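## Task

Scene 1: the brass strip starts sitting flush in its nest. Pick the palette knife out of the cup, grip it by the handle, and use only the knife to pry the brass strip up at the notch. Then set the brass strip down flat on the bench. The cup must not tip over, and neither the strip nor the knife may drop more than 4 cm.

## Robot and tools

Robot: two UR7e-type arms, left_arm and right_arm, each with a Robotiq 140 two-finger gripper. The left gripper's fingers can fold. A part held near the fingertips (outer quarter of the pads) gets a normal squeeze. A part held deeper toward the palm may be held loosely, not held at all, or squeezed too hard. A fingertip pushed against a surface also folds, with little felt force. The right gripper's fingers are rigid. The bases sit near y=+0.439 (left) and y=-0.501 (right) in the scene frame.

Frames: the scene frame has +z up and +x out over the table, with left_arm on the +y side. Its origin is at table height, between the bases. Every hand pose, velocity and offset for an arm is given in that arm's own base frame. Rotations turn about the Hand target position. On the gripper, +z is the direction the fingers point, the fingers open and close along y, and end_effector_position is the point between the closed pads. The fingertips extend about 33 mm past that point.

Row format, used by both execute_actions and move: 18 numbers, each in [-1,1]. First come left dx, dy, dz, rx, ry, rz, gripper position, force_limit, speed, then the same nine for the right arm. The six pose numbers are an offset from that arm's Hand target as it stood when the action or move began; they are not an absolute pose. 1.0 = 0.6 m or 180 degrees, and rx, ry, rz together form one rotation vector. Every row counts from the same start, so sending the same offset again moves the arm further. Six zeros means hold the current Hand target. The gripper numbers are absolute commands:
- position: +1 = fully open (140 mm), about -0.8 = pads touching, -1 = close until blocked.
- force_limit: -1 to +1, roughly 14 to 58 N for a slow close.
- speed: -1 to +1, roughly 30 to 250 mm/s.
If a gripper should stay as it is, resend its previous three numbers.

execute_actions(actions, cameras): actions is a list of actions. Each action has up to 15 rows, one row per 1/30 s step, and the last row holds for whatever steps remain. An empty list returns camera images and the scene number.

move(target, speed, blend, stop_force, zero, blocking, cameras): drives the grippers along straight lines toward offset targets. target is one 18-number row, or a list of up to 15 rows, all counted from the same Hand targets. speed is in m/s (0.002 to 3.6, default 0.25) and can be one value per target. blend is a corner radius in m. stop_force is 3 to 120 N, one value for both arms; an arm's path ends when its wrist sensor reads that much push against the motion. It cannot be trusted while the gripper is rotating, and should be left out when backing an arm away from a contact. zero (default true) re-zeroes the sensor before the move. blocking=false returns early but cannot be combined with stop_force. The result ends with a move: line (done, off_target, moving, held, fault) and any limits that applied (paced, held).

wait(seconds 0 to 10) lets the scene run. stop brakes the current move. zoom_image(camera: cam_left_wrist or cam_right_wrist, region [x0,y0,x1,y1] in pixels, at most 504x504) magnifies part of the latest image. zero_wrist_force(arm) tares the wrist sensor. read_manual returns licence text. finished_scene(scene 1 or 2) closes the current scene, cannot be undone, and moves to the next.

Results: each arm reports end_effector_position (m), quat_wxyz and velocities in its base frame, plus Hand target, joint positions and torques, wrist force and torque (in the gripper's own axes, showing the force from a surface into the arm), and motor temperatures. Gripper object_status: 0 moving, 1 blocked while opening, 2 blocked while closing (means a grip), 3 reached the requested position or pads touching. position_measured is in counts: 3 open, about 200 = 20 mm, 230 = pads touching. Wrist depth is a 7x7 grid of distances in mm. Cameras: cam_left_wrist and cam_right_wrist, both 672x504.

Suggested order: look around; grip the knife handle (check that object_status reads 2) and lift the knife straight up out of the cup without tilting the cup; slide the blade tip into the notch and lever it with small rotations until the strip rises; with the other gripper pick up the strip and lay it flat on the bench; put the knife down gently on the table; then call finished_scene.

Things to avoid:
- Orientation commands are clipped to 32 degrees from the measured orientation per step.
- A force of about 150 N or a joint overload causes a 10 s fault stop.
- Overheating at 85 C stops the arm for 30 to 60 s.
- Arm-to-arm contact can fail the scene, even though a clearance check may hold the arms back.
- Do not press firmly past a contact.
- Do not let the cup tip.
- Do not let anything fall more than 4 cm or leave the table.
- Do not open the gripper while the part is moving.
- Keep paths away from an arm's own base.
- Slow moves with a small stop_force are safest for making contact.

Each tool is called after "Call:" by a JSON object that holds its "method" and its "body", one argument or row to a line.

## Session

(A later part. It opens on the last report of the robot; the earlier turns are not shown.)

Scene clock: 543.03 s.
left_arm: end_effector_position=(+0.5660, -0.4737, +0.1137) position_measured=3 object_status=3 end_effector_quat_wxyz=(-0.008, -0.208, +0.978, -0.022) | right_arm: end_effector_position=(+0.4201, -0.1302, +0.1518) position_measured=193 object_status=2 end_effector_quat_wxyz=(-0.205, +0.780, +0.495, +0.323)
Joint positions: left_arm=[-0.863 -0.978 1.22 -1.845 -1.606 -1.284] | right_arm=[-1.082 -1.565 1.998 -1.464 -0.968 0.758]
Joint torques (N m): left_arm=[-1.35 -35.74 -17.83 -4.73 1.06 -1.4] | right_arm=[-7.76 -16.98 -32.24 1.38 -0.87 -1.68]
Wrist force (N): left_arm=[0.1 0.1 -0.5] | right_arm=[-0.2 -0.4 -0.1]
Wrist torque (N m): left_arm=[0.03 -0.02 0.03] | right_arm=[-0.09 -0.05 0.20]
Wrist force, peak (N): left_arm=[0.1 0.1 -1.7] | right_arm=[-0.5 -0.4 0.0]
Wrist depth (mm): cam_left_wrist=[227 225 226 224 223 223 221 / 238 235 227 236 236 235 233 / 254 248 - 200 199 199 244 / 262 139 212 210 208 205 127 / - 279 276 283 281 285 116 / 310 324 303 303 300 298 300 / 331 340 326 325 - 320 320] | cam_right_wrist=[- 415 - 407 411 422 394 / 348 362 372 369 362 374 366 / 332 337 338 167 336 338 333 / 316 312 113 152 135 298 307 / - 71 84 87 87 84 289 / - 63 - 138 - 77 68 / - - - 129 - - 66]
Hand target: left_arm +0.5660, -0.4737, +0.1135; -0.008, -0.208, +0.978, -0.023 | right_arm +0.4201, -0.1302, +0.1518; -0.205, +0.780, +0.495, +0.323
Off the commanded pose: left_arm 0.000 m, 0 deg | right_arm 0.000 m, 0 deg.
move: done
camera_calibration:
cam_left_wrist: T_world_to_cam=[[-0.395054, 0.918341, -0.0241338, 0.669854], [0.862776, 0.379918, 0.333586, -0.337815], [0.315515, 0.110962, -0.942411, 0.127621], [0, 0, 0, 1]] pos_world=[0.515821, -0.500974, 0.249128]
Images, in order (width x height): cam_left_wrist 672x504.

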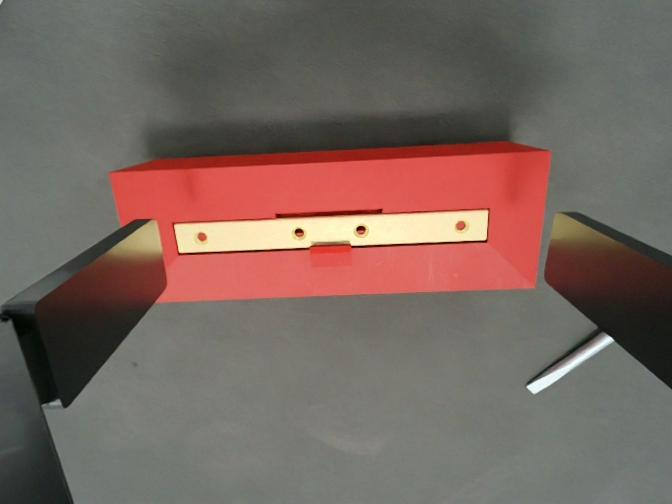

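Call:
{"method": "move", "body": {
  "target": [0,0,0,0,0,0,1,1,1,0,0,-0.15,0,0,0,-1,-0.3,-1],
  "speed": 0.12
}}

Call:
{"method": "move", "body": {
  "target": [0,0,0,0,0,0,1,1,1,0,0,-0.05,0,0,0,-1,-0.3,-1],
  "cameras": ["cam_right_wrist"],
  "speed": 0.025,
  "stop_force": 3
}}

Scene clock: 735.97 s.
left_arm: end_effector_position=(+0.5660, -0.4737, +0.1135) position_measured=3 object_status=3 end_effector_quat_wxyz=(-0.008, -0.208, +0.978, -0.023) | right_arm: end_effector_position=(+0.4201, -0.1302, +0.0620) position_measured=193 object_status=2 end_effector_quat_wxyz=(-0.205, +0.780, +0.495, +0.323)
Joint positions: left_arm=[-0.863 -0.978 1.22 -1.845 -1.606 -1.284] | right_arm=[-1.082 -1.437 2.13 -1.724 -0.968 0.758]
Joint torques (N m): left_arm=[-0.18 -38.97 -15.44 -4.5 1 -1.46] | right_arm=[5.79 -20.69 -11.4 -3.88 4.01 1.88]
Motor temperatures (°C): left_arm=[36 31 35 45 46 46] | right_arm=[43 31 38 41 47 38]
Wrist force (N): left_arm=[0.3 0.1 -0.4] | right_arm=[-0.1 -0.2 0.4]
Wrist torque (N m): left_arm=[0.04 -0.05 0.03] | right_arm=[-0.03 -0.06 -0.01]
Wrist force, peak (N): left_arm=[0.4 0.0 -0.6] | right_arm=[-0.9 -0.2 1.0]
Wrist depth (mm): cam_left_wrist=[228 226 227 224 225 - 219 / 240 237 237 236 236 235 234 / 253 244 243 200 199 199 246 / 261 137 211 208 208 206 134 / - 127 283 282 279 282 116 / 309 305 304 300 301 300 298 / 328 328 327 322 320 314 317] | cam_right_wrist=[288 283 287 282 285 279 280 / 254 253 254 253 252 252 251 / 232 230 230 170 230 229 228 / 212 212 212 152 135 210 210 / 198 71 84 87 87 84 194 / - 63 - 138 - 77 68 / - - - 129 - - 65]
Hand target: left_arm +0.5660, -0.4737, +0.1135; -0.008, -0.208, +0.978, -0.023 | right_arm +0.4201, -0.1302, +0.0618; -0.205, +0.780, +0.495, +0.323
Off the commanded pose: left_arm 0.000 m, 0 deg | right_arm 0.000 m, 0 deg.
move: done

Scene clock: 738.27 s.
left_arm: end_effector_position=(+0.5660, -0.4737, +0.1135) position_measured=3 object_status=3 end_effector_quat_wxyz=(-0.008, -0.208, +0.978, -0.023) | right_arm: end_effector_position=(+0.4201, -0.1303, +0.0318) position_measured=193 object_status=2 end_effector_quat_wxyz=(-0.205, +0.780, +0.495, +0.323)
Joint positions: left_arm=[-0.863 -0.978 1.22 -1.845 -1.606 -1.284] | right_arm=[-1.082 -1.38 2.163 -1.815 -0.968 0.758]
Joint torques (N m): left_arm=[0.52 -41.95 -15.46 -4.54 1.2 -1.6] | right_arm=[5.51 -20.96 -9.69 -4.06 -0.07 1.87]
Wrist force (N): left_arm=[0.2 0.1 -0.2] | right_arm=[0.1 -0.4 0.5]
Wrist torque (N m): left_arm=[0.03 -0.04 0.03] | right_arm=[-0.08 -0.11 0.00]
Wrist force, peak (N): left_arm=[0.2 0.0 -0.7] | right_arm=[-0.1 -0.4 0.7]
Wrist depth (mm): cam_left_wrist=[227 225 226 223 222 221 223 / 237 238 238 235 - 233 234 / 253 245 234 199 199 198 246 / 261 139 211 207 208 205 134 / - 126 282 282 281 278 116 / 306 303 325 - 299 298 296 / 328 328 325 328 323 318 317] | cam_right_wrist=[250 238 238 237 237 236 236 / 214 214 214 213 218 212 213 / 195 195 195 169 190 193 191 / 179 179 178 152 134 178 178 / 168 71 84 145 130 84 167 / - 63 - 138 - 76 68 / - - - 129 - - 65]
Hand target: left_arm +0.5660, -0.4737, +0.1135; -0.008, -0.208, +0.978, -0.023 | right_arm +0.4201, -0.1302, +0.0318; -0.205, +0.780, +0.495, +0.323
Off the commanded pose: left_arm 0.000 m, 0 deg | right_arm 0.000 m, 0 deg.
move: done
camera_calibration:
cam_right_wrist: T_world_to_cam=[[0.912124, -0.409733, 0.0121814, -0.431755], [-0.368393, -0.832404, -0.413994, 0.061268], [0.179767, 0.373126, -0.910198, 0.145422], [0, 0, 0, 1]] pos_world=[0.390243, -0.180165, 0.162987]
Images, in order (width x height): cam_right_wrist 672x504.

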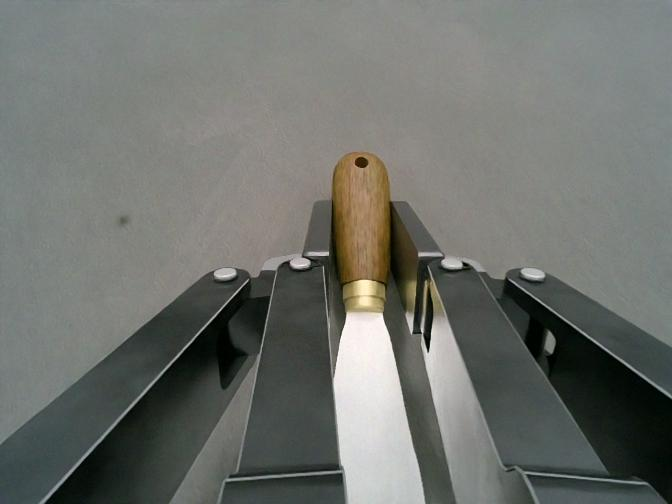

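Call:
{"method": "move", "body": {
  "target": [0,0,0,0,0,0,1,1,1,0,0,-0.03,0,0,0,-1,-0.3,-1],
  "cameras": ["cam_right_wrist"],
  "speed": 0.015,
  "stop_force": 3
}}

Scene clock: 743.07 s.
left_arm: end_effector_position=(+0.5660, -0.4737, +0.1135) position_measured=3 object_status=3 end_effector_quat_wxyz=(-0.008, -0.208, +0.978, -0.023) | right_arm: end_effector_position=(+0.4201, -0.1302, +0.0312) position_measured=193 object_status=2 end_effector_quat_wxyz=(-0.205, +0.780, +0.495, +0.323)
Joint positions: left_arm=[-0.863 -0.978 1.22 -1.845 -1.606 -1.284] | right_arm=[-1.082 -1.379 2.164 -1.817 -0.968 0.758]
Joint torques (N m): left_arm=[2.07 -48.34 -16.27 -4.39 1.08 -1.43] | right_arm=[5.65 -32.19 -26.51 1.16 1.82 1.8]
Wrist force (N): left_arm=[0.0 0.2 -0.2] | right_arm=[3.3 -2.0 -6.9]
Wrist torque (N m): left_arm=[0.05 -0.01 0.04] | right_arm=[-0.13 -0.20 0.00]
Wrist force, peak (N): left_arm=[0.4 0.3 -0.5] | right_arm=[19.2 -7.0 -27.8]
Wrist depth (mm): cam_left_wrist=[228 226 226 225 223 221 222 / 236 237 237 237 235 234 231 / 255 247 250 200 198 199 248 / 261 137 211 207 208 204 133 / - 280 285 291 279 282 116 / 308 304 302 302 300 295 297 / 324 327 325 - 320 319 312] | cam_right_wrist=[- 237 241 236 236 236 236 / 213 213 213 213 212 212 213 / 194 194 197 177 194 193 193 / 178 178 178 152 134 177 177 / 167 71 84 145 131 84 166 / - 63 - 138 - 76 68 / - - - 129 - - 65]
Hand target: left_arm +0.5660, -0.4737, +0.1135; -0.008, -0.208, +0.978, -0.023 | right_arm +0.4201, -0.1302, +0.0312; -0.205, +0.780, +0.495, +0.323 (not the last commanded pose)
Off the commanded pose: left_arm 0.000 m, 0 deg | right_arm 0.017 m, 0 deg.
move: contact (right_arm)
camera_calibration:
cam_right_wrist: T_world_to_cam=[[0.912141, -0.409699, 0.0120982, -0.431825], [-0.368399, -0.832417, -0.41396, 0.0610511], [0.17967, 0.373133, -0.910214, 0.144899], [0, 0, 0, 1]] pos_world=[0.390343, -0.180165, 0.162387]
Images, in order (width x height): cam_right_wrist 672x504.

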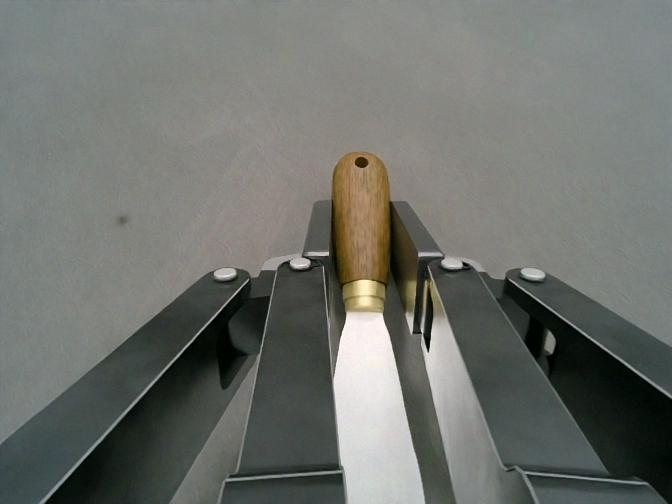

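Call:
{"method": "move", "body": {
  "target": [0,0,0,0,0,0,1,1,1,0,0,0.0017,0,0,0,-1,-0.3,-1],
  "speed": 0.02
}}

Call:
{"method": "execute_actions", "body": {
  "actions": [
    [[0,0,0,0,0,0,1,1,1,0,0,0,0,0,0,-0.28,-0.3,-1]],
    [[0,0,0,0,0,0,1,1,1,0,0,0,0,0,0,-0.28,-0.3,-1]]
  ],
  "cameras": ["cam_right_wrist"]
}}

Scene clock: 752.10 s.
left_arm: end_effector_position=(+0.5660, -0.4737, +0.1135) position_measured=3 object_status=3 end_effector_quat_wxyz=(-0.008, -0.208, +0.978, -0.023) | right_arm: end_effector_position=(+0.4201, -0.1302, +0.0321) position_measured=193 object_status=2 end_effector_quat_wxyz=(-0.205, +0.780, +0.495, +0.323)
Joint positions: left_arm=[-0.863 -0.978 1.22 -1.845 -1.606 -1.284] | right_arm=[-1.082 -1.38 2.163 -1.814 -0.968 0.758]
Joint torques (N m): left_arm=[2.64 -54 -16.26 -4.5 1.08 -1.44] | right_arm=[5.54 -34.08 -28.28 1.29 1.84 1.74]
Wrist force (N): left_arm=[0.0 -0.1 -0.3] | right_arm=[-0.4 -1.0 0.4]
Wrist torque (N m): left_arm=[0.01 0.00 0.03] | right_arm=[-0.21 0.01 0.00]
Wrist force, peak (N): left_arm=[0.4 0.2 -0.5] | right_arm=[4.0 -2.5 -7.8]
Wrist depth (mm): cam_left_wrist=[227 226 226 224 222 221 222 / 240 238 236 236 235 231 234 / 252 248 - 200 198 197 246 / 261 139 212 208 207 202 134 / - 126 283 275 279 280 116 / - - 304 299 298 297 296 / - - 323 - 321 319 316] | cam_right_wrist=[238 238 238 234 237 237 237 / 215 214 214 214 214 214 213 / 195 195 195 177 194 194 193 / 179 181 179 152 134 178 178 / 168 71 84 144 131 84 167 / - 63 - 138 - 77 68 / - - - 129 - - 65]
Hand target: left_arm +0.5660, -0.4737, +0.1135; -0.008, -0.208, +0.978, -0.023 | right_arm +0.4201, -0.1302, +0.0322; -0.205, +0.780, +0.495, +0.323
Off the commanded pose: left_arm 0.000 m, 0 deg | right_arm 0.000 m, 0 deg.
move: done

Scene clock: 753.30 s.
left_arm: end_effector_position=(+0.5660, -0.4737, +0.1135) position_measured=3 object_status=3 end_effector_quat_wxyz=(-0.008, -0.208, +0.978, -0.023) | right_arm: end_effector_position=(+0.4201, -0.1302, +0.0322) position_measured=164 object_status=3 end_effector_quat_wxyz=(-0.205, +0.780, +0.495, +0.323)
Joint positions: left_arm=[-0.863 -0.978 1.22 -1.845 -1.606 -1.284] | right_arm=[-1.082 -1.381 2.163 -1.814 -0.968 0.758]
Joint torques (N m): left_arm=[3.02 -56.29 -16.21 -4.49 0.99 -1.62] | right_arm=[5.75 -35.03 -28.31 1.4 1.88 1.81]
Wrist force (N): left_arm=[0.1 0.1 -0.4] | right_arm=[-0.2 -0.7 0.3]
Wrist torque (N m): left_arm=[0.04 -0.02 0.03] | right_arm=[-0.13 0.01 0.00]
Wrist force, peak (N): left_arm=[0.4 0.1 -0.6] | right_arm=[-0.7 -0.8 0.4]
Wrist depth (mm): cam_left_wrist=[227 226 225 226 223 223 222 / 239 240 237 236 235 235 233 / 254 252 - 199 199 199 247 / 261 139 212 207 207 204 134 / - 218 283 282 280 279 116 / 105 - 307 302 307 304 296 / - - 323 321 318 313 313] | cam_right_wrist=[238 238 242 238 237 237 232 / 215 214 214 214 214 215 212 / 195 196 196 191 195 194 194 / 179 179 179 160 153 178 178 / - 76 87 157 162 76 81 / - 67 - 149 153 - 75 / - 64 - 139 142 - -]
Hand target: left_arm +0.5660, -0.4737, +0.1135; -0.008, -0.208, +0.978, -0.023 | right_arm +0.4201, -0.1302, +0.0322; -0.205, +0.780, +0.495, +0.323
Off the commanded pose: left_arm 0.000 m, 0 deg | right_arm 0.000 m, 0 deg.
camera_calibration:
cam_right_wrist: T_world_to_cam=[[0.912141, -0.409699, 0.0120982, -0.431838], [-0.368399, -0.832417, -0.41396, 0.0614651], [0.17967, 0.373133, -0.910214, 0.14581], [0, 0, 0, 1]] pos_world=[0.390343, -0.180165, 0.163387]
Images, in order (width x height): cam_right_wrist 672x504.

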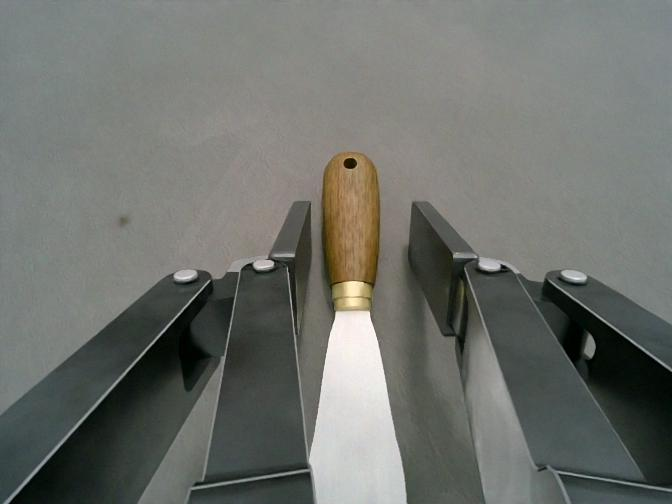

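Call:
{"method": "move", "body": {
  "target": [
    [0,0,0,0,0,0,1,1,1,-0.05,-0.107,0.118,0,0,0,-0.28,-0.3,-1],
    [0,0,0,0,0,0,1,1,1,0.059,0.143,0.263,-0.3369,0.1582,0,-0.28,-0.3,-1]
  ],
  "speed": 0.2,
  "blend": 0.02,
  "cameras": ["cam_right_wrist"]
}}

Scene clock: 773.43 s.
left_arm: end_effector_position=(+0.5660, -0.4737, +0.1135) position_measured=3 object_status=3 end_effector_quat_wxyz=(-0.008, -0.208, +0.978, -0.023) | right_arm: end_effector_position=(+0.4555, -0.0445, +0.1900) position_measured=164 object_status=3 end_effector_quat_wxyz=(+0.103, +0.829, +0.526, -0.161)
Joint positions: left_arm=[-0.863 -0.978 1.22 -1.845 -1.606 -1.284] | right_arm=[-0.145 -1.543 1.794 -1.706 -1.937 1.886]
Joint torques (N m): left_arm=[6.01 -60.83 -16.11 -4.54 0.99 -1.54] | right_arm=[6.86 -21.09 -34.09 0.07 -3.45 1.82]
Wrist force (N): left_arm=[0.1 0.1 -0.3] | right_arm=[-2.2 -0.8 -1.3]
Wrist torque (N m): left_arm=[0.03 -0.02 0.03] | right_arm=[-0.21 0.27 0.18]
Wrist force, peak (N): left_arm=[0.4 0.2 -0.7] | right_arm=[-2.2 -0.8 -1.3]
Wrist depth (mm): cam_left_wrist=[228 - 226 226 224 221 222 / 239 238 238 236 236 234 233 / - - 202 199 199 200 246 / 262 139 212 208 208 205 134 / - 147 279 282 281 281 116 / 309 304 315 302 298 297 297 / 327 325 326 321 321 319 319] | cam_right_wrist=[265 265 263 263 263 263 263 / 290 298 299 297 297 296 289 / - 341 340 339 339 327 - / 392 - 119 379 131 384 - / - 76 87 - - 76 81 / - 67 - - - - 75 / - 64 - 1546 - - -]
Hand target: left_arm +0.5660, -0.4737, +0.1135; -0.008, -0.208, +0.978, -0.023 | right_arm +0.4555, -0.0444, +0.1900; +0.103, +0.829, +0.526, -0.161
Off the commanded pose: left_arm 0.000 m, 0 deg | right_arm 0.000 m, 0 deg.
move: done
camera_calibration:
cam_right_wrist: T_world_to_cam=[[0.912569, -0.408783, -0.0106528, -0.426684], [-0.294787, -0.675692, 0.675678, -0.0224393], [-0.283404, -0.613462, -0.73712, 0.385301], [0, 0, 0, 1]] pos_world=[0.49196, 0.0467844, 0.29463]
Images, in order (width x height): cam_right_wrist 672x504.

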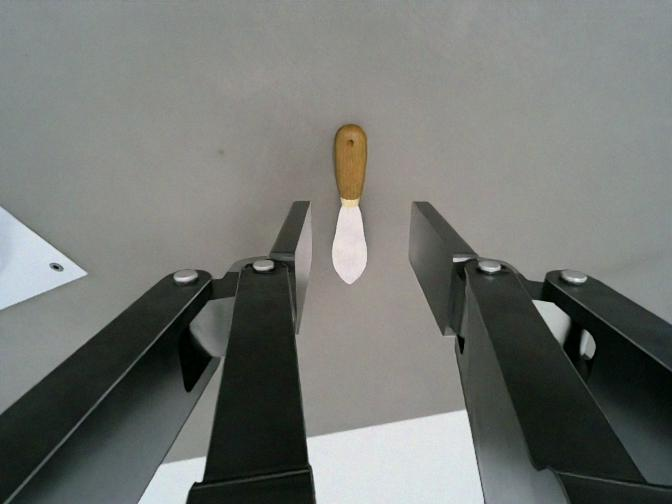

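Call:
{"method": "move", "body": {
  "target": [0,0,0,0,0,0,1,1,1,-0.041,-0.0876,-0.2395,0,0,0,-0.28,-0.3,-1],
  "speed": 0.12,
  "cameras": ["cam_right_wrist"]
}}

Scene clock: 799.20 s.
left_arm: end_effector_position=(+0.5660, -0.4737, +0.1135) position_measured=3 object_status=3 end_effector_quat_wxyz=(-0.008, -0.208, +0.978, -0.023) | right_arm: end_effector_position=(+0.4309, -0.0970, +0.0464) position_measured=164 object_status=3 end_effector_quat_wxyz=(+0.103, +0.829, +0.526, -0.161)
Joint positions: left_arm=[-0.863 -0.978 1.22 -1.845 -1.606 -1.284] | right_arm=[-0.263 -1.445 2.11 -2.167 -1.948 1.76]
Joint torques (N m): left_arm=[7.07 -61.04 -16.13 -4.53 0.85 -1.62] | right_arm=[-7.32 -22.14 -11.64 -5.54 -2.86 -1.98]
Wrist force (N): left_arm=[0.1 0.0 -0.3] | right_arm=[-1.9 -1.0 -0.7]
Wrist torque (N m): left_arm=[0.02 -0.02 0.03] | right_arm=[-0.25 0.19 0.38]
Wrist force, peak (N): left_arm=[0.1 0.2 -0.7] | right_arm=[-1.9 -1.2 -1.8]
Wrist depth (mm): cam_left_wrist=[227 226 225 226 224 223 225 / 239 237 237 234 235 234 233 / - 257 236 200 199 197 236 / 260 137 212 207 209 204 134 / - 136 285 281 277 279 116 / 310 305 303 301 294 296 298 / 326 324 325 322 327 315 313] | cam_right_wrist=[139 136 135 135 135 135 135 / 153 153 152 152 152 152 151 / 175 175 175 160 170 174 174 / 206 198 192 179 131 196 203 / - 76 87 236 236 76 81 / - 67 - 307 - - 75 / - 64 - 469 - - -]
Hand target: left_arm +0.5660, -0.4737, +0.1135; -0.008, -0.208, +0.978, -0.023 | right_arm +0.4309, -0.0970, +0.0463; +0.103, +0.829, +0.526, -0.161
Off the commanded pose: left_arm 0.000 m, 0 deg | right_arm 0.000 m, 0 deg.
move: done
camera_calibration:
cam_right_wrist: T_world_to_cam=[[0.912504, -0.408925, -0.0108311, -0.427261], [-0.29468, -0.675474, 0.675942, 0.0318708], [-0.283726, -0.613608, -0.736875, 0.240339], [0, 0, 0, 1]] pos_world=[0.46746, -0.00571607, 0.150929]
Images, in order (width x height): cam_right_wrist 672x504.

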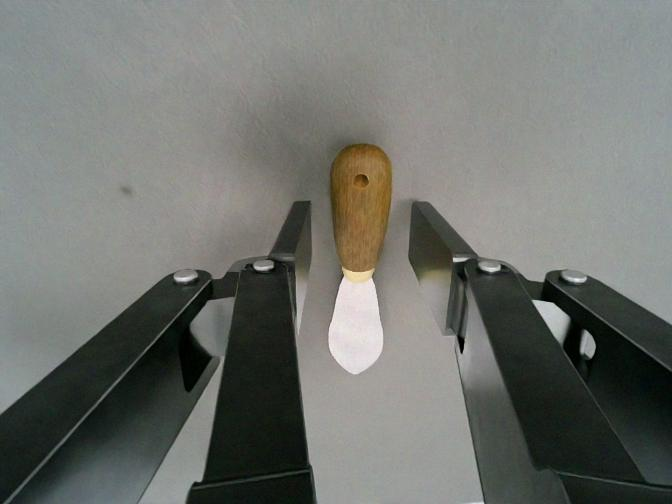

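Call:
{"method": "move", "body": {
  "target": [0,0,0,0,0,0,1,1,1,-0.0033,-0.007,-0.0185,0,0,0,-0.28,-0.3,-1],
  "speed": 0.02,
  "stop_force": 3
}}

Call:
{"method": "execute_actions", "body": {
  "actions": [
    [[0,0,0,0,0,0,1,1,1,0,0,0,0,0,0,-1,0.3,-1]],
    [[0,0,0,0,0,0,1,1,1,0,0,0,0,0,0,-1,0.3,-1]],
    [[0,0,0,0,0,0,1,1,1,0,0,0,0,0,0,-1,0.3,-1]],
    [[0,0,0,0,0,0,1,1,1,0,0,0,0,0,0,-1,0.3,-1]]
  ],
  "cameras": ["cam_right_wrist"]
}}

Scene clock: 806.43 s.
left_arm: end_effector_position=(+0.5660, -0.4737, +0.1135) position_measured=3 object_status=3 end_effector_quat_wxyz=(-0.008, -0.208, +0.978, -0.023) | right_arm: end_effector_position=(+0.4289, -0.1012, +0.0352) position_measured=164 object_status=3 end_effector_quat_wxyz=(+0.103, +0.829, +0.526, -0.161)
Joint positions: left_arm=[-0.863 -0.978 1.22 -1.845 -1.606 -1.284] | right_arm=[-0.273 -1.429 2.13 -2.206 -1.949 1.749]
Joint torques (N m): left_arm=[7.26 -60.95 -15.96 -4.53 0.97 -1.53] | right_arm=[-7.71 -21.72 -11.67 -5.44 -3.68 -1.64]
Wrist force (N): left_arm=[0.2 0.0 -0.3] | right_arm=[-1.8 -0.9 -0.6]
Wrist torque (N m): left_arm=[0.01 -0.05 0.03] | right_arm=[-0.23 0.15 0.37]
Wrist force, peak (N): left_arm=[0.2 0.2 -0.6] | right_arm=[-2.3 -1.1 -0.6]
Wrist depth (mm): cam_left_wrist=[227 227 228 224 225 223 223 / 239 238 238 236 236 234 236 / - - 243 200 198 199 250 / 262 137 212 207 208 204 134 / - 281 282 281 279 280 116 / 309 307 304 300 292 299 - / 328 326 326 323 323 320 319] | cam_right_wrist=[129 126 125 125 125 125 125 / 142 142 145 141 141 141 140 / 158 167 162 151 157 161 161 / 191 184 178 164 154 182 188 / - 76 87 219 219 76 81 / - 67 - 275 - - 75 / - 64 - 384 - - -]
Hand target: left_arm +0.5660, -0.4737, +0.1135; -0.008, -0.208, +0.978, -0.023 | right_arm +0.4289, -0.1012, +0.0352; +0.103, +0.829, +0.526, -0.161
Off the commanded pose: left_arm 0.000 m, 0 deg | right_arm 0.000 m, 0 deg.
move: done

Scene clock: 808.63 s.
left_arm: end_effector_position=(+0.5660, -0.4737, +0.1135) position_measured=3 object_status=3 end_effector_quat_wxyz=(-0.008, -0.208, +0.978, -0.023) | right_arm: end_effector_position=(+0.4289, -0.1012, +0.0352) position_measured=195 object_status=2 end_effector_quat_wxyz=(+0.103, +0.829, +0.526, -0.161)
Joint positions: left_arm=[-0.863 -0.978 1.22 -1.845 -1.606 -1.284] | right_arm=[-0.273 -1.429 2.13 -2.206 -1.949 1.749]
Joint torques (N m): left_arm=[7.48 -60.56 -16.12 -4.48 0.95 -1.57] | right_arm=[-7.67 -21.88 -12.38 -4.37 -3.42 -1.61]
Wrist force (N): left_arm=[0.2 -0.1 -0.5] | right_arm=[-2.1 -0.5 -1.9]
Wrist torque (N m): left_arm=[0.00 -0.03 0.03] | right_arm=[-0.24 0.20 0.36]
Wrist force, peak (N): left_arm=[0.2 0.3 -0.5] | right_arm=[-2.5 -0.5 -1.9]
Wrist depth (mm): cam_left_wrist=[227 226 225 224 225 222 222 / 237 238 - 236 234 235 233 / 255 - - 200 199 200 246 / 261 137 212 207 208 205 134 / - 279 281 280 280 282 116 / 309 300 304 299 299 300 295 / - 329 338 324 318 320 -] | cam_right_wrist=[129 126 126 125 125 125 125 / 142 142 141 141 141 141 140 / 158 162 157 147 157 161 161 / 197 190 177 159 135 182 188 / 221 71 83 207 81 83 209 / - 64 - - - 76 67 / - - - - - - 65]
Hand target: left_arm +0.5660, -0.4737, +0.1135; -0.008, -0.208, +0.978, -0.023 | right_arm +0.4289, -0.1012, +0.0352; +0.103, +0.829, +0.526, -0.161
Off the commanded pose: left_arm 0.000 m, 0 deg | right_arm 0.000 m, 0 deg.
camera_calibration:
cam_right_wrist: T_world_to_cam=[[0.91253, -0.408868, -0.0107624, -0.427296], [-0.294708, -0.675534, 0.675871, 0.0360375], [-0.283612, -0.61358, -0.736942, 0.228898], [0, 0, 0, 1]] pos_world=[0.46546, -0.00991586, 0.139729]
Images, in order (width x height): cam_right_wrist 672x504.

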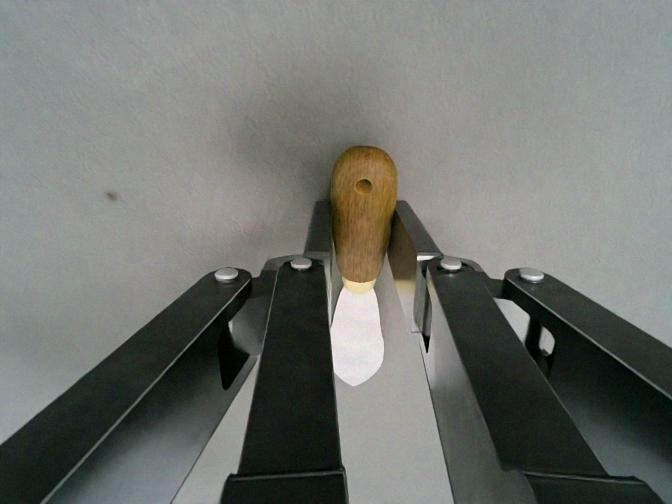

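Call:
{"method": "move", "body": {
  "target": [
    [0,0,0.2,0,0,0,1,1,1,0,0,0.2,0,0,0,-1,0.3,-1],
    [-0.1,0.181,0.228,-0.4076,0.1602,0.4305,1,1,1,0,0.05,0.42,0,0,0,-1,0.3,-1],
    [-0.1,0.181,0.058,-0.4076,0.1602,0.4305,1,1,1,0,0.1,0.44,0,0,0,-1,0.3,-1]
  ],
  "speed": 0.2,
  "blend": 0.02,
  "cameras": ["all"]
}}

Scene clock: 883.40 s.
left_arm: end_effector_position=(+0.5060, -0.3651, +0.1484) position_measured=3 object_status=3 end_effector_quat_wxyz=(+0.315, +0.683, -0.423, +0.506) | right_arm: end_effector_position=(+0.4289, -0.0412, +0.2992) position_measured=195 object_status=2 end_effector_quat_wxyz=(+0.103, +0.829, +0.526, -0.161)
Joint positions: left_arm=[-0.609 -1.01 2.312 -4.11 -2.05 -2.985] | right_arm=[-0.146 -1.635 1.603 -1.424 -1.938 1.885]
Joint torques (N m): left_arm=[-9.42 -21.59 -18.07 -4.31 0.89 -1.44] | right_arm=[6.16 -17.1 -36.15 0.09 1.65 1.84]
Wrist force (N): left_arm=[-2.1 -0.7 -0.8] | right_arm=[-1.8 -0.7 -0.7]
Wrist torque (N m): left_arm=[-0.04 0.47 -0.17] | right_arm=[-0.21 0.20 0.18]
Wrist force, peak (N): left_arm=[-3.8 -0.5 -0.6] | right_arm=[-2.5 -0.6 -2.0]
Wrist depth (mm): cam_left_wrist=[2111 2615 - 882 2111 - - / 2278 - - - - - - / - 506 - 486 472 507 - / - 136 396 305 - 150 134 / - 297 308 259 319 308 116 / 257 283 263 254 262 271 264 / 242 231 242 237 236 236 236] | cam_right_wrist=[364 356 352 354 360 367 370 / 399 416 393 403 406 396 393 / 427 - 469 143 449 433 458 / - - - 158 134 501 509 / - 71 83 200 81 83 71 / - 64 - - - 76 67 / - - - - - - 65]
Hand target: left_arm +0.5060, -0.3651, +0.1483; +0.315, +0.683, -0.423, +0.506 | right_arm +0.4289, -0.0412, +0.2992; +0.103, +0.829, +0.526, -0.161
Off the commanded pose: left_arm 0.000 m, 0 deg | right_arm 0.000 m, 0 deg.
move: done
camera_calibration:
cam_left_wrist: T_world_to_cam=[[-0.904846, -0.425686, -0.00675645, 0.311892], [-0.25571, 0.556093, -0.790805, 0.458161], [0.340392, -0.713829, -0.612031, -0.195562], [0, 0, 0, 1]] pos_world=[0.465938, -0.261609, 0.244733]
cam_right_wrist: T_world_to_cam=[[0.91253, -0.408868, -0.0107624, -0.399923], [-0.294708, -0.675534, 0.675871, -0.10186], [-0.283612, -0.61358, -0.736942, 0.460266], [0, 0, 0, 1]] pos_world=[0.46546, 0.0500841, 0.403729]

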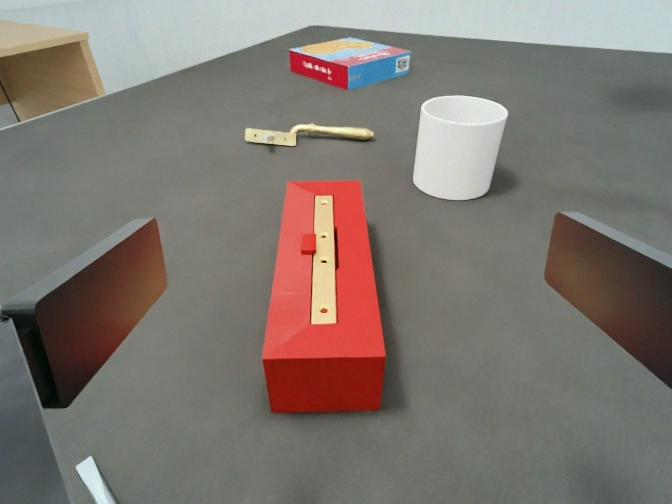

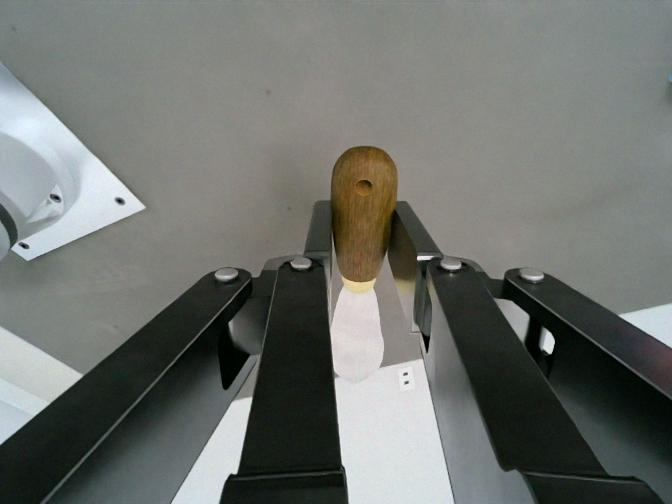

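Call:
{"method": "move", "body": {
  "target": [
    [0,0,0,0,0,0,1,1,1,-0.048,0.319,0.068,0.3711,-0.3626,-0.1646,-1,0.3,-1],
    [0,0,0,0,0,0,1,1,1,0.1068,0.782,-0.052,0.3711,-0.3626,-0.1646,-1,0.3,-1]
  ],
  "speed": 0.25,
  "blend": 0.02,
  "cameras": ["all"]
}}

Scene clock: 900.70 s.
left_arm: end_effector_position=(+0.5060, -0.3651, +0.1483) position_measured=3 object_status=3 end_effector_quat_wxyz=(+0.315, +0.683, -0.423, +0.506) | right_arm: end_effector_position=(+0.4930, +0.4280, +0.2680) position_measured=195 object_status=2 end_effector_quat_wxyz=(-0.131, +0.797, +0.187, +0.558)
Joint positions: left_arm=[-0.609 -1.01 2.312 -4.11 -2.05 -2.985] | right_arm=[0.549 -1.411 2.288 -3.668 -1.653 3.172]
Joint torques (N m): left_arm=[-9.2 -19.34 -17.14 -4.36 0.82 -1.45] | right_arm=[5.15 -20.22 -28.67 -6.16 -3.05 1.91]
Wrist force (N): left_arm=[-2.2 -0.6 -0.9] | right_arm=[-0.2 -0.6 0.4]
Wrist torque (N m): left_arm=[-0.02 0.47 -0.18] | right_arm=[-0.05 -0.13 -0.03]
Wrist force, peak (N): left_arm=[-2.5 -0.8 -1.0] | right_arm=[-2.2 -1.1 -0.8]
Wrist depth (mm): cam_left_wrist=[2036 2739 - 868 - - - / 1950 669 - - - - - / 512 491 500 - - 499 - / 412 139 392 307 - 150 134 / - 301 308 251 321 295 116 / 257 272 265 253 262 270 270 / 242 236 242 241 236 242 -] | cam_right_wrist=[2481 - - 2701 1342 1219 1641 / - - 3743 2808 2013 2398 1117 / 304 - - 142 663 2736 1617 / 299 317 315 158 134 546 544 / 468 71 83 200 81 83 73 / - 64 - 314 - 76 67 / - - - 331 - - 65]
Hand target: left_arm +0.5060, -0.3651, +0.1483; +0.315, +0.683, -0.423, +0.506 | right_arm +0.4930, +0.4280, +0.2680; -0.131, +0.797, +0.187, +0.558
Off the commanded pose: left_arm 0.000 m, 0 deg | right_arm 0.000 m, 0 deg.
move: done
camera_calibration:
cam_left_wrist: T_world_to_cam=[[-0.904849, -0.42568, -0.0066967, 0.311881], [-0.255703, 0.555979, -0.790888, 0.458147], [0.340388, -0.713921, -0.611925, -0.195609], [0, 0, 0, 1]] pos_world=[0.465938, -0.261608, 0.244734]
cam_right_wrist: T_world_to_cam=[[0.455188, -0.89021, 0.0181577, 0.156881], [-0.572628, -0.308294, -0.759639, 0.619566], [0.681836, 0.335381, -0.650091, -0.162061], [0, 0, 0, 1]] pos_world=[0.39387, 0.385017, 0.362443]

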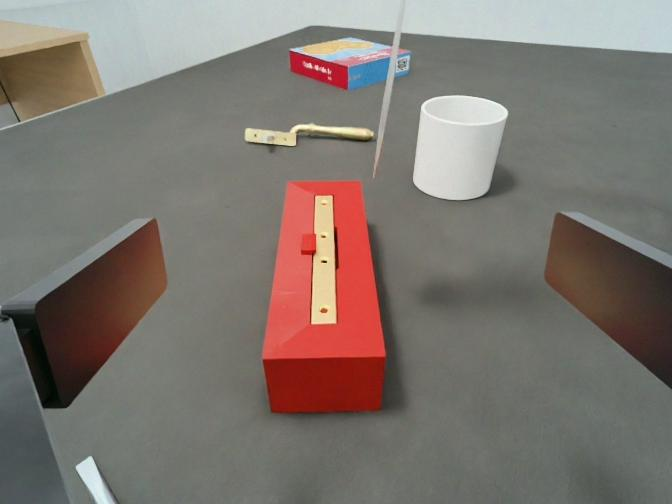

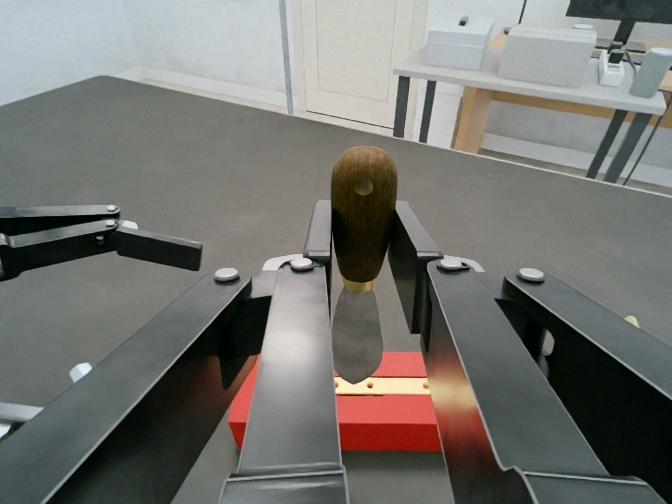

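Call:
{"method": "zoom_image", "body": {
  "camera": "cam_left_wrist",
  "region": [270, 160, 410, 340]
}}

Call:
{"method": "zoom_image", "body": {
  "camera": "cam_right_wrist",
  "region": [310, 330, 440, 460]
}}

Scaled by 2.800 from the camera's 672x504 image, which has a finer 960x720 frame.

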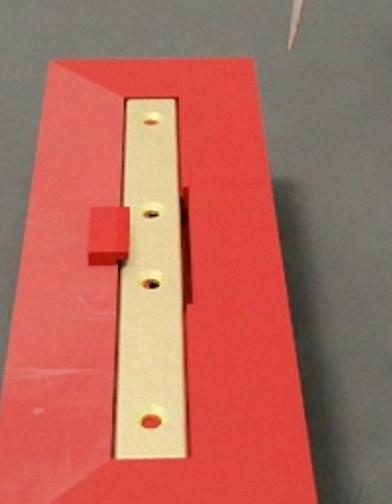

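Scaled by 3.877 from the camera's 672x504 image, which has a finer 960x720 frame.

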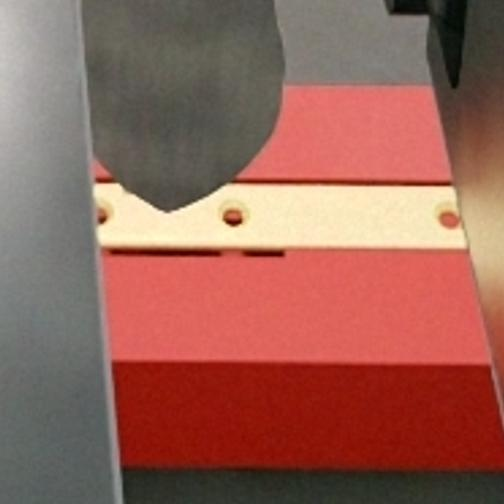

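Call:
{"method": "move", "body": {
  "target": [0,0,0,0,0,0,1,1,1,0.0223,0.0037,-0.08,0,0,0,-1,0.3,-1],
  "speed": 0.1,
  "cameras": ["all"]
}}

Call:
{"method": "zoom_image", "body": {
  "camera": "cam_left_wrist",
  "region": [290, 190, 390, 290]
}}

Call:
{"method": "zoom_image", "body": {
  "camera": "cam_right_wrist",
  "region": [320, 330, 430, 410]
}}

Scene clock: 932.47 s.
left_arm: end_effector_position=(+0.5060, -0.3651, +0.1483) position_measured=3 object_status=3 end_effector_quat_wxyz=(+0.315, +0.683, -0.423, +0.506) | right_arm: end_effector_position=(+0.5064, +0.4302, +0.2201) position_measured=195 object_status=2 end_effector_quat_wxyz=(-0.131, +0.797, +0.187, +0.558)
Joint positions: left_arm=[-0.609 -1.01 2.312 -4.11 -2.05 -2.985] | right_arm=[0.535 -1.269 2.296 -3.818 -1.64 3.167]
Joint torques (N m): left_arm=[-9.17 -19.22 -17.59 -4.47 0.94 -1.47] | right_arm=[-7.61 -22.69 -25.85 -6.27 2.58 -1.77]
Wrist force (N): left_arm=[-2.2 -0.7 -0.9] | right_arm=[-0.2 -0.5 0.4]
Wrist torque (N m): left_arm=[-0.04 0.50 -0.18] | right_arm=[-0.02 -0.13 0.18]
Wrist force, peak (N): left_arm=[-2.5 -0.8 -1.0] | right_arm=[0.9 -0.9 0.3]
Wrist depth (mm): cam_left_wrist=[1950 3109 - 819 209 - - / 2073 - 656 663 - - 706 / 547 - 534 536 - 481 479 / - 136 - 307 376 150 134 / - 302 310 253 320 321 116 / 258 272 263 252 272 273 264 / 243 236 231 235 235 - 236] | cam_right_wrist=[- - 2964 2634 1285 1160 1141 / - - - 2701 1905 2571 1100 / 266 275 629 142 661 542 593 / - - 103 154 134 503 440 / - 71 83 200 81 83 373 / - 64 - 273 - 76 67 / - - - - - - 65]
Hand target: left_arm +0.5060, -0.3651, +0.1483; +0.315, +0.683, -0.423, +0.506 | right_arm +0.5064, +0.4302, +0.2200; -0.131, +0.797, +0.187, +0.558
Off the commanded pose: left_arm 0.000 m, 0 deg | right_arm 0.000 m, 0 deg.
move: done
camera_calibration:
cam_left_wrist: T_world_to_cam=[[-0.904849, -0.42568, -0.0066967, 0.311881], [-0.255703, 0.555979, -0.790888, 0.458147], [0.340388, -0.713921, -0.611925, -0.195609], [0, 0, 0, 1]] pos_world=[0.465938, -0.261608, 0.244734]
cam_right_wrist: T_world_to_cam=[[0.45501, -0.890299, 0.0182697, 0.153681], [-0.572652, -0.308257, -0.759637, 0.591524], [0.681935, 0.33518, -0.650091, -0.203037], [0, 0, 0, 1]] pos_world=[0.407269, 0.387217, 0.314544]

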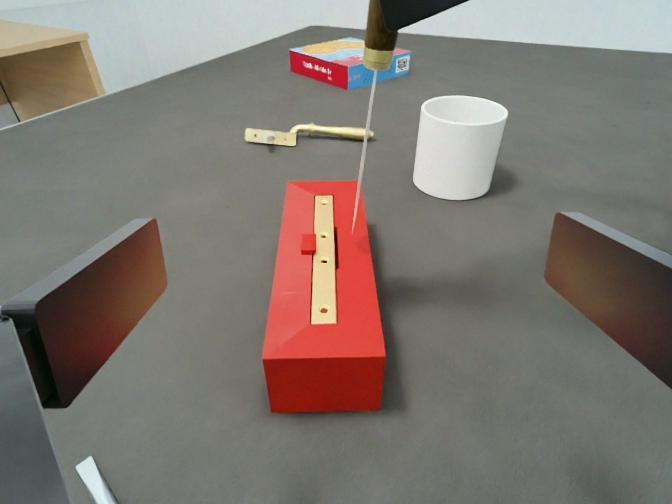

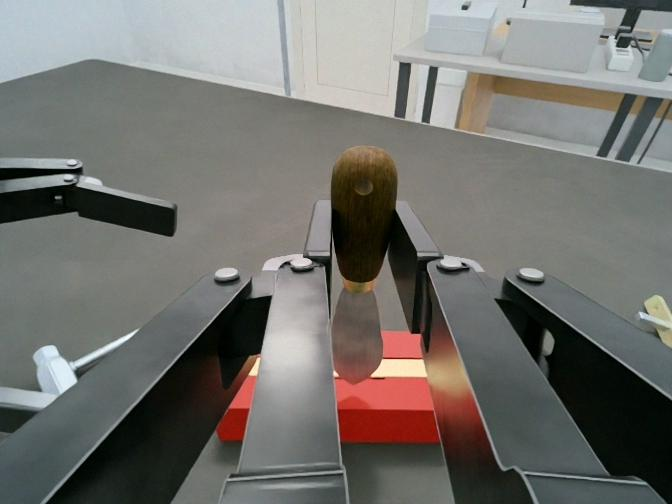

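Scaled by 5.040 from the camera's 672x504 image, which has a finer 960x720 frame.

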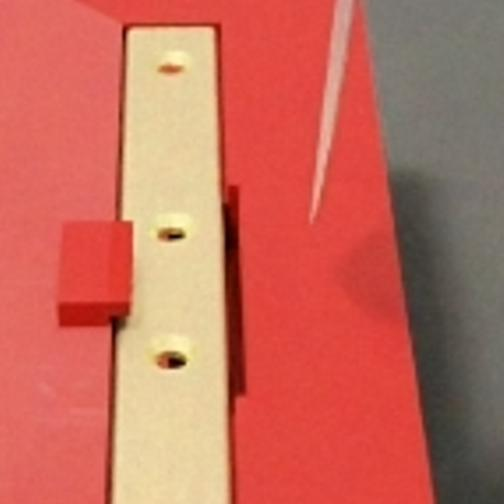

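Scaled by 4.582 from the camera's 672x504 image, which has a finer 960x720 frame.

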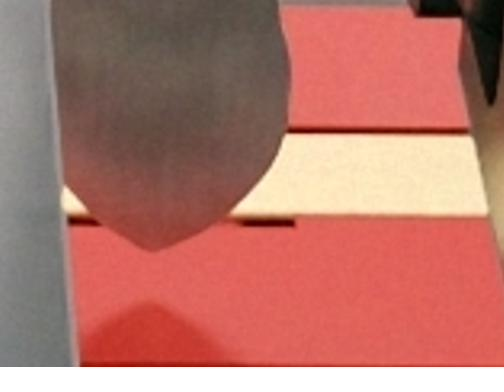

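Call:
{"method": "zoom_image", "body": {
  "camera": "cam_left_wrist",
  "region": [320, 222, 360, 278]
}}

Scaled by 9.000 from the camera's 672x504 image, which has a finer 960x720 frame.

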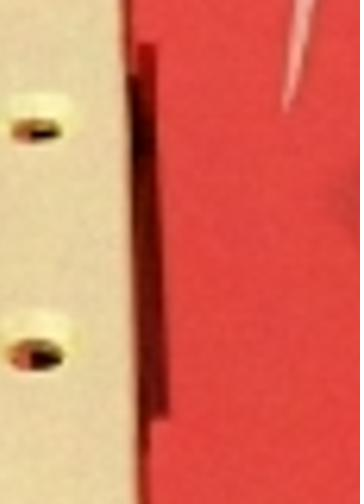

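Call:
{"method": "move", "body": {
  "target": [0,0,0,0,0,0,1,1,1,0.0176,0.0088,-0.0133,0,0,0,-1,0.3,-1],
  "speed": 0.03,
  "stop_force": 3,
  "cameras": ["all"]
}}

Call:
{"method": "zoom_image", "body": {
  "camera": "cam_left_wrist",
  "region": [310, 215, 360, 285]
}}

Call:
{"method": "zoom_image", "body": {
  "camera": "cam_right_wrist",
  "region": [320, 330, 430, 410]
}}

Scene clock: 968.40 s.
left_arm: end_effector_position=(+0.5060, -0.3651, +0.1483) position_measured=3 object_status=3 end_effector_quat_wxyz=(+0.315, +0.683, -0.423, +0.506) | right_arm: end_effector_position=(+0.5170, +0.4355, +0.2120) position_measured=195 object_status=2 end_effector_quat_wxyz=(-0.131, +0.797, +0.187, +0.558)
Joint positions: left_arm=[-0.609 -1.01 2.312 -4.11 -2.05 -2.985] | right_arm=[0.533 -1.23 2.27 -3.832 -1.638 3.166]
Joint torques (N m): left_arm=[-9.14 -19.44 -17.61 -4.41 0.85 -1.4] | right_arm=[-7.7 -25.26 -25.75 -6.15 2.5 -1.71]
Wrist force (N): left_arm=[-2.1 -0.7 -1.2] | right_arm=[0.1 -0.6 0.1]
Wrist torque (N m): left_arm=[-0.06 0.48 -0.18] | right_arm=[-0.05 -0.18 0.18]
Wrist force, peak (N): left_arm=[-2.5 -0.7 -1.1] | right_arm=[0.0 -1.0 0.5]
Wrist depth (mm): cam_left_wrist=[2131 - 1174 224 840 928 - / 2234 719 726 646 - - - / 471 - 531 463 478 481 - / - 137 395 308 394 149 134 / - 136 301 251 321 311 116 / 257 271 273 253 282 271 272 / 243 237 229 236 240 236 242] | cam_right_wrist=[1707 2808 2571 2602 1285 1172 1135 / 802 754 966 3092 1958 2013 1123 / 253 586 - 142 598 586 624 / - 435 104 158 134 482 - / - 71 83 200 81 83 73 / - 64 - 262 - 76 67 / - - - 277 - - 65]
Hand target: left_arm +0.5060, -0.3651, +0.1483; +0.315, +0.683, -0.423, +0.506 | right_arm +0.5170, +0.4355, +0.2120; -0.131, +0.797, +0.187, +0.558
Off the commanded pose: left_arm 0.000 m, 0 deg | right_arm 0.000 m, 0 deg.
move: done
camera_calibration:
cam_left_wrist: T_world_to_cam=[[-0.904849, -0.42568, -0.0066967, 0.311881], [-0.255703, 0.555979, -0.790888, 0.458147], [0.340388, -0.713921, -0.611925, -0.195609], [0, 0, 0, 1]] pos_world=[0.465938, -0.261608, 0.244734]
cam_right_wrist: T_world_to_cam=[[0.454953, -0.890328, 0.0182662, 0.153806], [-0.572633, -0.308198, -0.759675, 0.592999], [0.681989, 0.335157, -0.650047, -0.217266], [0, 0, 0, 1]] pos_world=[0.417769, 0.392517, 0.306444]

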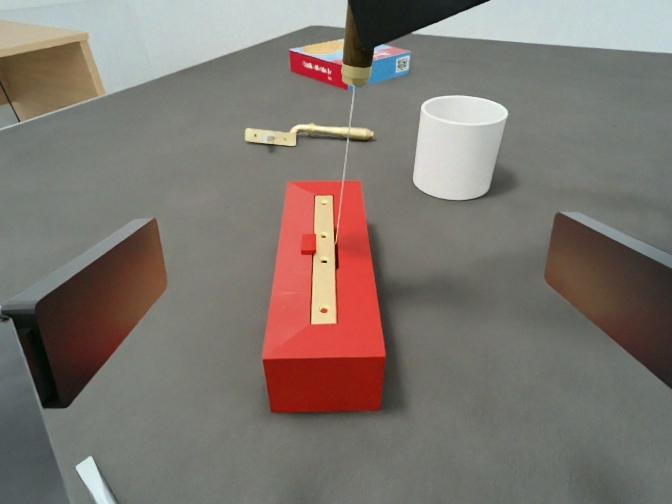

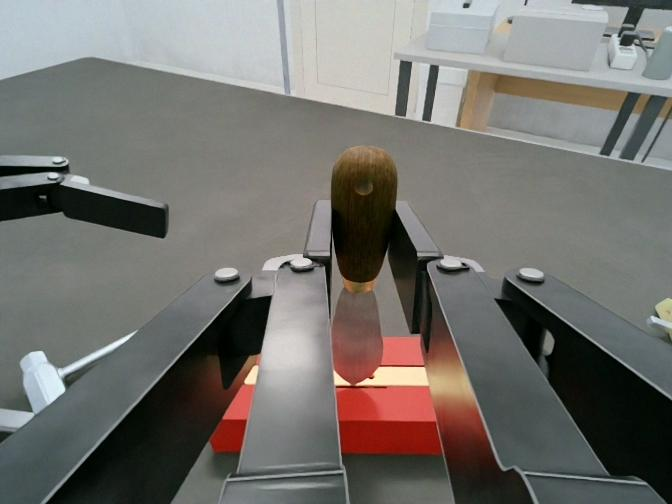

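Scaled by 7.200 from the camera's 672x504 image, which has a finer 960x720 frame.

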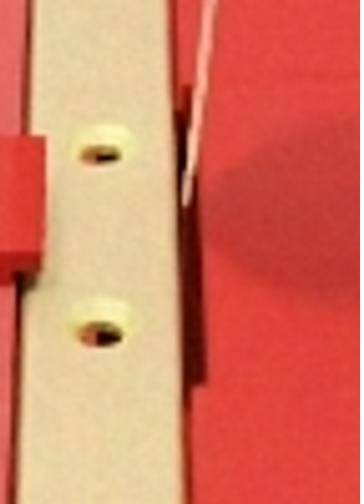

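Scaled by 4.582 from the camera's 672x504 image, which has a finer 960x720 frame.

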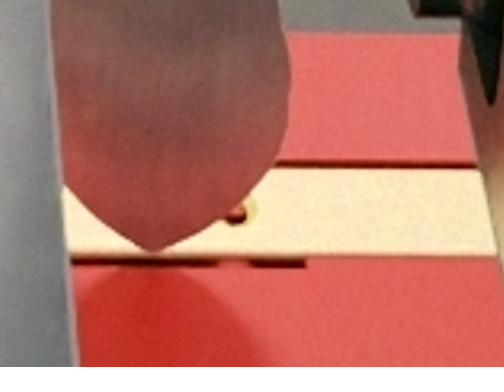

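Call:
{"method": "move", "body": {
  "target": [0,0,0,0,0,0,1,1,1,-0.0009,-0.00045,0,0,0,0,-1,0.3,-1],
  "speed": 0.01
}}

Call:
{"method": "move", "body": {
  "target": [0,0,0,0,0,0,1,1,1,0,0,-0.0083,0,0,0,-1,0.3,-1],
  "speed": 0.008,
  "stop_force": 3,
  "cameras": ["all"]
}}

Call:
{"method": "zoom_image", "body": {
  "camera": "cam_left_wrist",
  "region": [310, 215, 360, 285]
}}

Call:
{"method": "zoom_image", "body": {
  "camera": "cam_right_wrist",
  "region": [320, 330, 430, 410]
}}

Scene clock: 989.77 s.
left_arm: end_effector_position=(+0.5060, -0.3651, +0.1483) position_measured=3 object_status=3 end_effector_quat_wxyz=(+0.315, +0.683, -0.423, +0.506) | right_arm: end_effector_position=(+0.5165, +0.4352, +0.2120) position_measured=195 object_status=2 end_effector_quat_wxyz=(-0.131, +0.797, +0.187, +0.558)
Joint positions: left_arm=[-0.609 -1.01 2.312 -4.11 -2.05 -2.985] | right_arm=[0.533 -1.23 2.271 -3.832 -1.638 3.166]
Joint torques (N m): left_arm=[-9.55 -19.09 -17.73 -4.29 0.85 -1.47] | right_arm=[3.3 -39.11 -5.86 -6.14 -0.73 -0.54]
Wrist force (N): left_arm=[-2.1 -0.7 -1.1] | right_arm=[-0.2 -0.5 0.4]
Wrist torque (N m): left_arm=[-0.05 0.46 -0.18] | right_arm=[-0.02 -0.10 0.18]
Wrist force, peak (N): left_arm=[-2.4 -0.8 -1.2] | right_arm=[0.0 -0.8 0.6]
Wrist depth (mm): cam_left_wrist=[2001 - - 229 205 - - / 2397 - - 728 - - - / - 503 507 500 466 - 481 / - 140 391 310 395 361 134 / - 300 339 252 320 309 116 / 257 273 263 252 281 273 264 / 243 242 236 235 236 235 236] | cam_right_wrist=[- 4639 2602 2701 1309 1141 1160 / - - - 2667 1888 2177 1350 / 252 260 575 142 556 - 1241 / - 455 - 158 156 466 464 / - 71 83 87 81 83 384 / - 64 - 271 - 76 67 / - - - 277 - - 65]
Hand target: left_arm +0.5060, -0.3651, +0.1483; +0.315, +0.683, -0.423, +0.506 | right_arm +0.5164, +0.4352, +0.2120; -0.131, +0.797, +0.187, +0.558
Off the commanded pose: left_arm 0.000 m, 0 deg | right_arm 0.000 m, 0 deg.
move: done

Scene clock: 991.33 s.
left_arm: end_effector_position=(+0.5060, -0.3651, +0.1483) position_measured=3 object_status=3 end_effector_quat_wxyz=(+0.315, +0.683, -0.423, +0.506) | right_arm: end_effector_position=(+0.5164, +0.4352, +0.2071) position_measured=195 object_status=2 end_effector_quat_wxyz=(-0.131, +0.797, +0.187, +0.558)
Joint positions: left_arm=[-0.609 -1.01 2.312 -4.11 -2.05 -2.985] | right_arm=[0.533 -1.217 2.273 -3.848 -1.638 3.166]
Joint torques (N m): left_arm=[-9.21 -19.5 -17.57 -4.3 0.88 -1.39] | right_arm=[6.13 -25.45 -6.67 -6.2 -2.38 1.49]
Wrist force (N): left_arm=[-2.5 -0.8 -0.9] | right_arm=[0.1 -0.2 0.5]
Wrist torque (N m): left_arm=[-0.05 0.54 -0.18] | right_arm=[0.03 -0.19 0.18]
Wrist force, peak (N): left_arm=[-2.5 -0.8 -0.9] | right_arm=[-0.1 -0.9 0.5]
Wrist depth (mm): cam_left_wrist=[1950 - - 224 205 1934 1934 / 1967 - - 742 - - - / 506 - 518 458 465 - - / 429 128 393 307 390 150 127 / - 300 300 252 320 321 116 / 257 272 264 254 271 273 280 / 241 235 236 236 241 236 -] | cam_right_wrist=[- - - 2634 1270 1141 1117 / - - 799 3283 1905 2453 1301 / 253 518 591 143 - - 575 / - - 462 158 130 458 450 / - 71 83 201 81 83 81 / - 64 - 264 - 76 67 / - - - 277 - - 65]
Hand target: left_arm +0.5060, -0.3651, +0.1483; +0.315, +0.683, -0.423, +0.506 | right_arm +0.5164, +0.4352, +0.2071; -0.131, +0.797, +0.187, +0.558
Off the commanded pose: left_arm 0.000 m, 0 deg | right_arm 0.000 m, 0 deg.
move: done
camera_calibration:
cam_left_wrist: T_world_to_cam=[[-0.904849, -0.42568, -0.0066967, 0.311881], [-0.255703, 0.555979, -0.790888, 0.458147], [0.340388, -0.713921, -0.611925, -0.195609], [0, 0, 0, 1]] pos_world=[0.465938, -0.261608, 0.244734]
cam_right_wrist: T_world_to_cam=[[0.454953, -0.890328, 0.0182662, 0.153947], [-0.572633, -0.308198, -0.759675, 0.588852], [0.681989, 0.335157, -0.650047, -0.220108], [0, 0, 0, 1]] pos_world=[0.417269, 0.392317, 0.301444]

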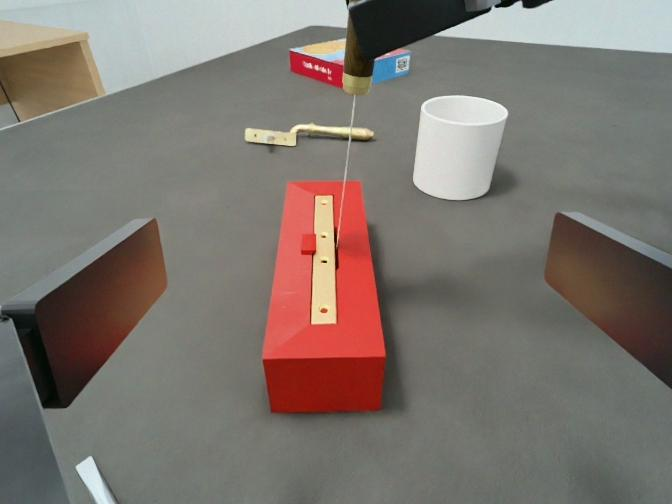

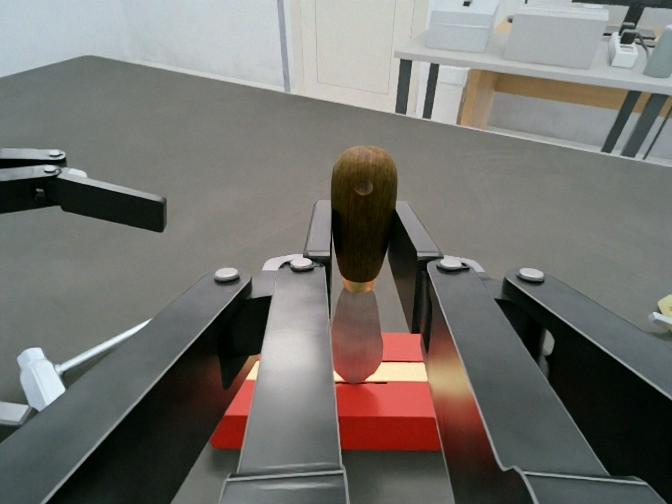

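Scaled by 7.200 from the camera's 672x504 image, which has a finer 960x720 frame.

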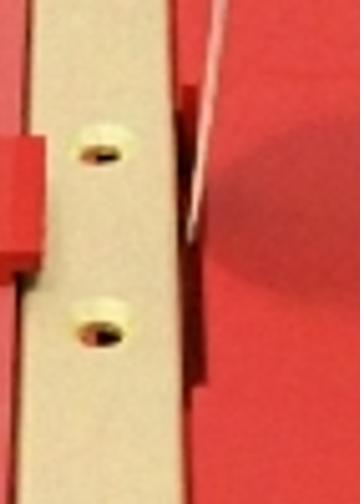

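Scaled by 4.582 from the camera's 672x504 image, which has a finer 960x720 frame.

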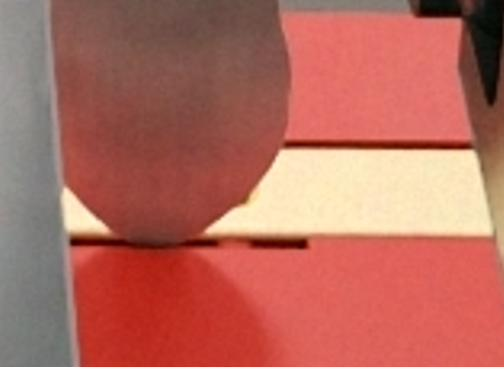

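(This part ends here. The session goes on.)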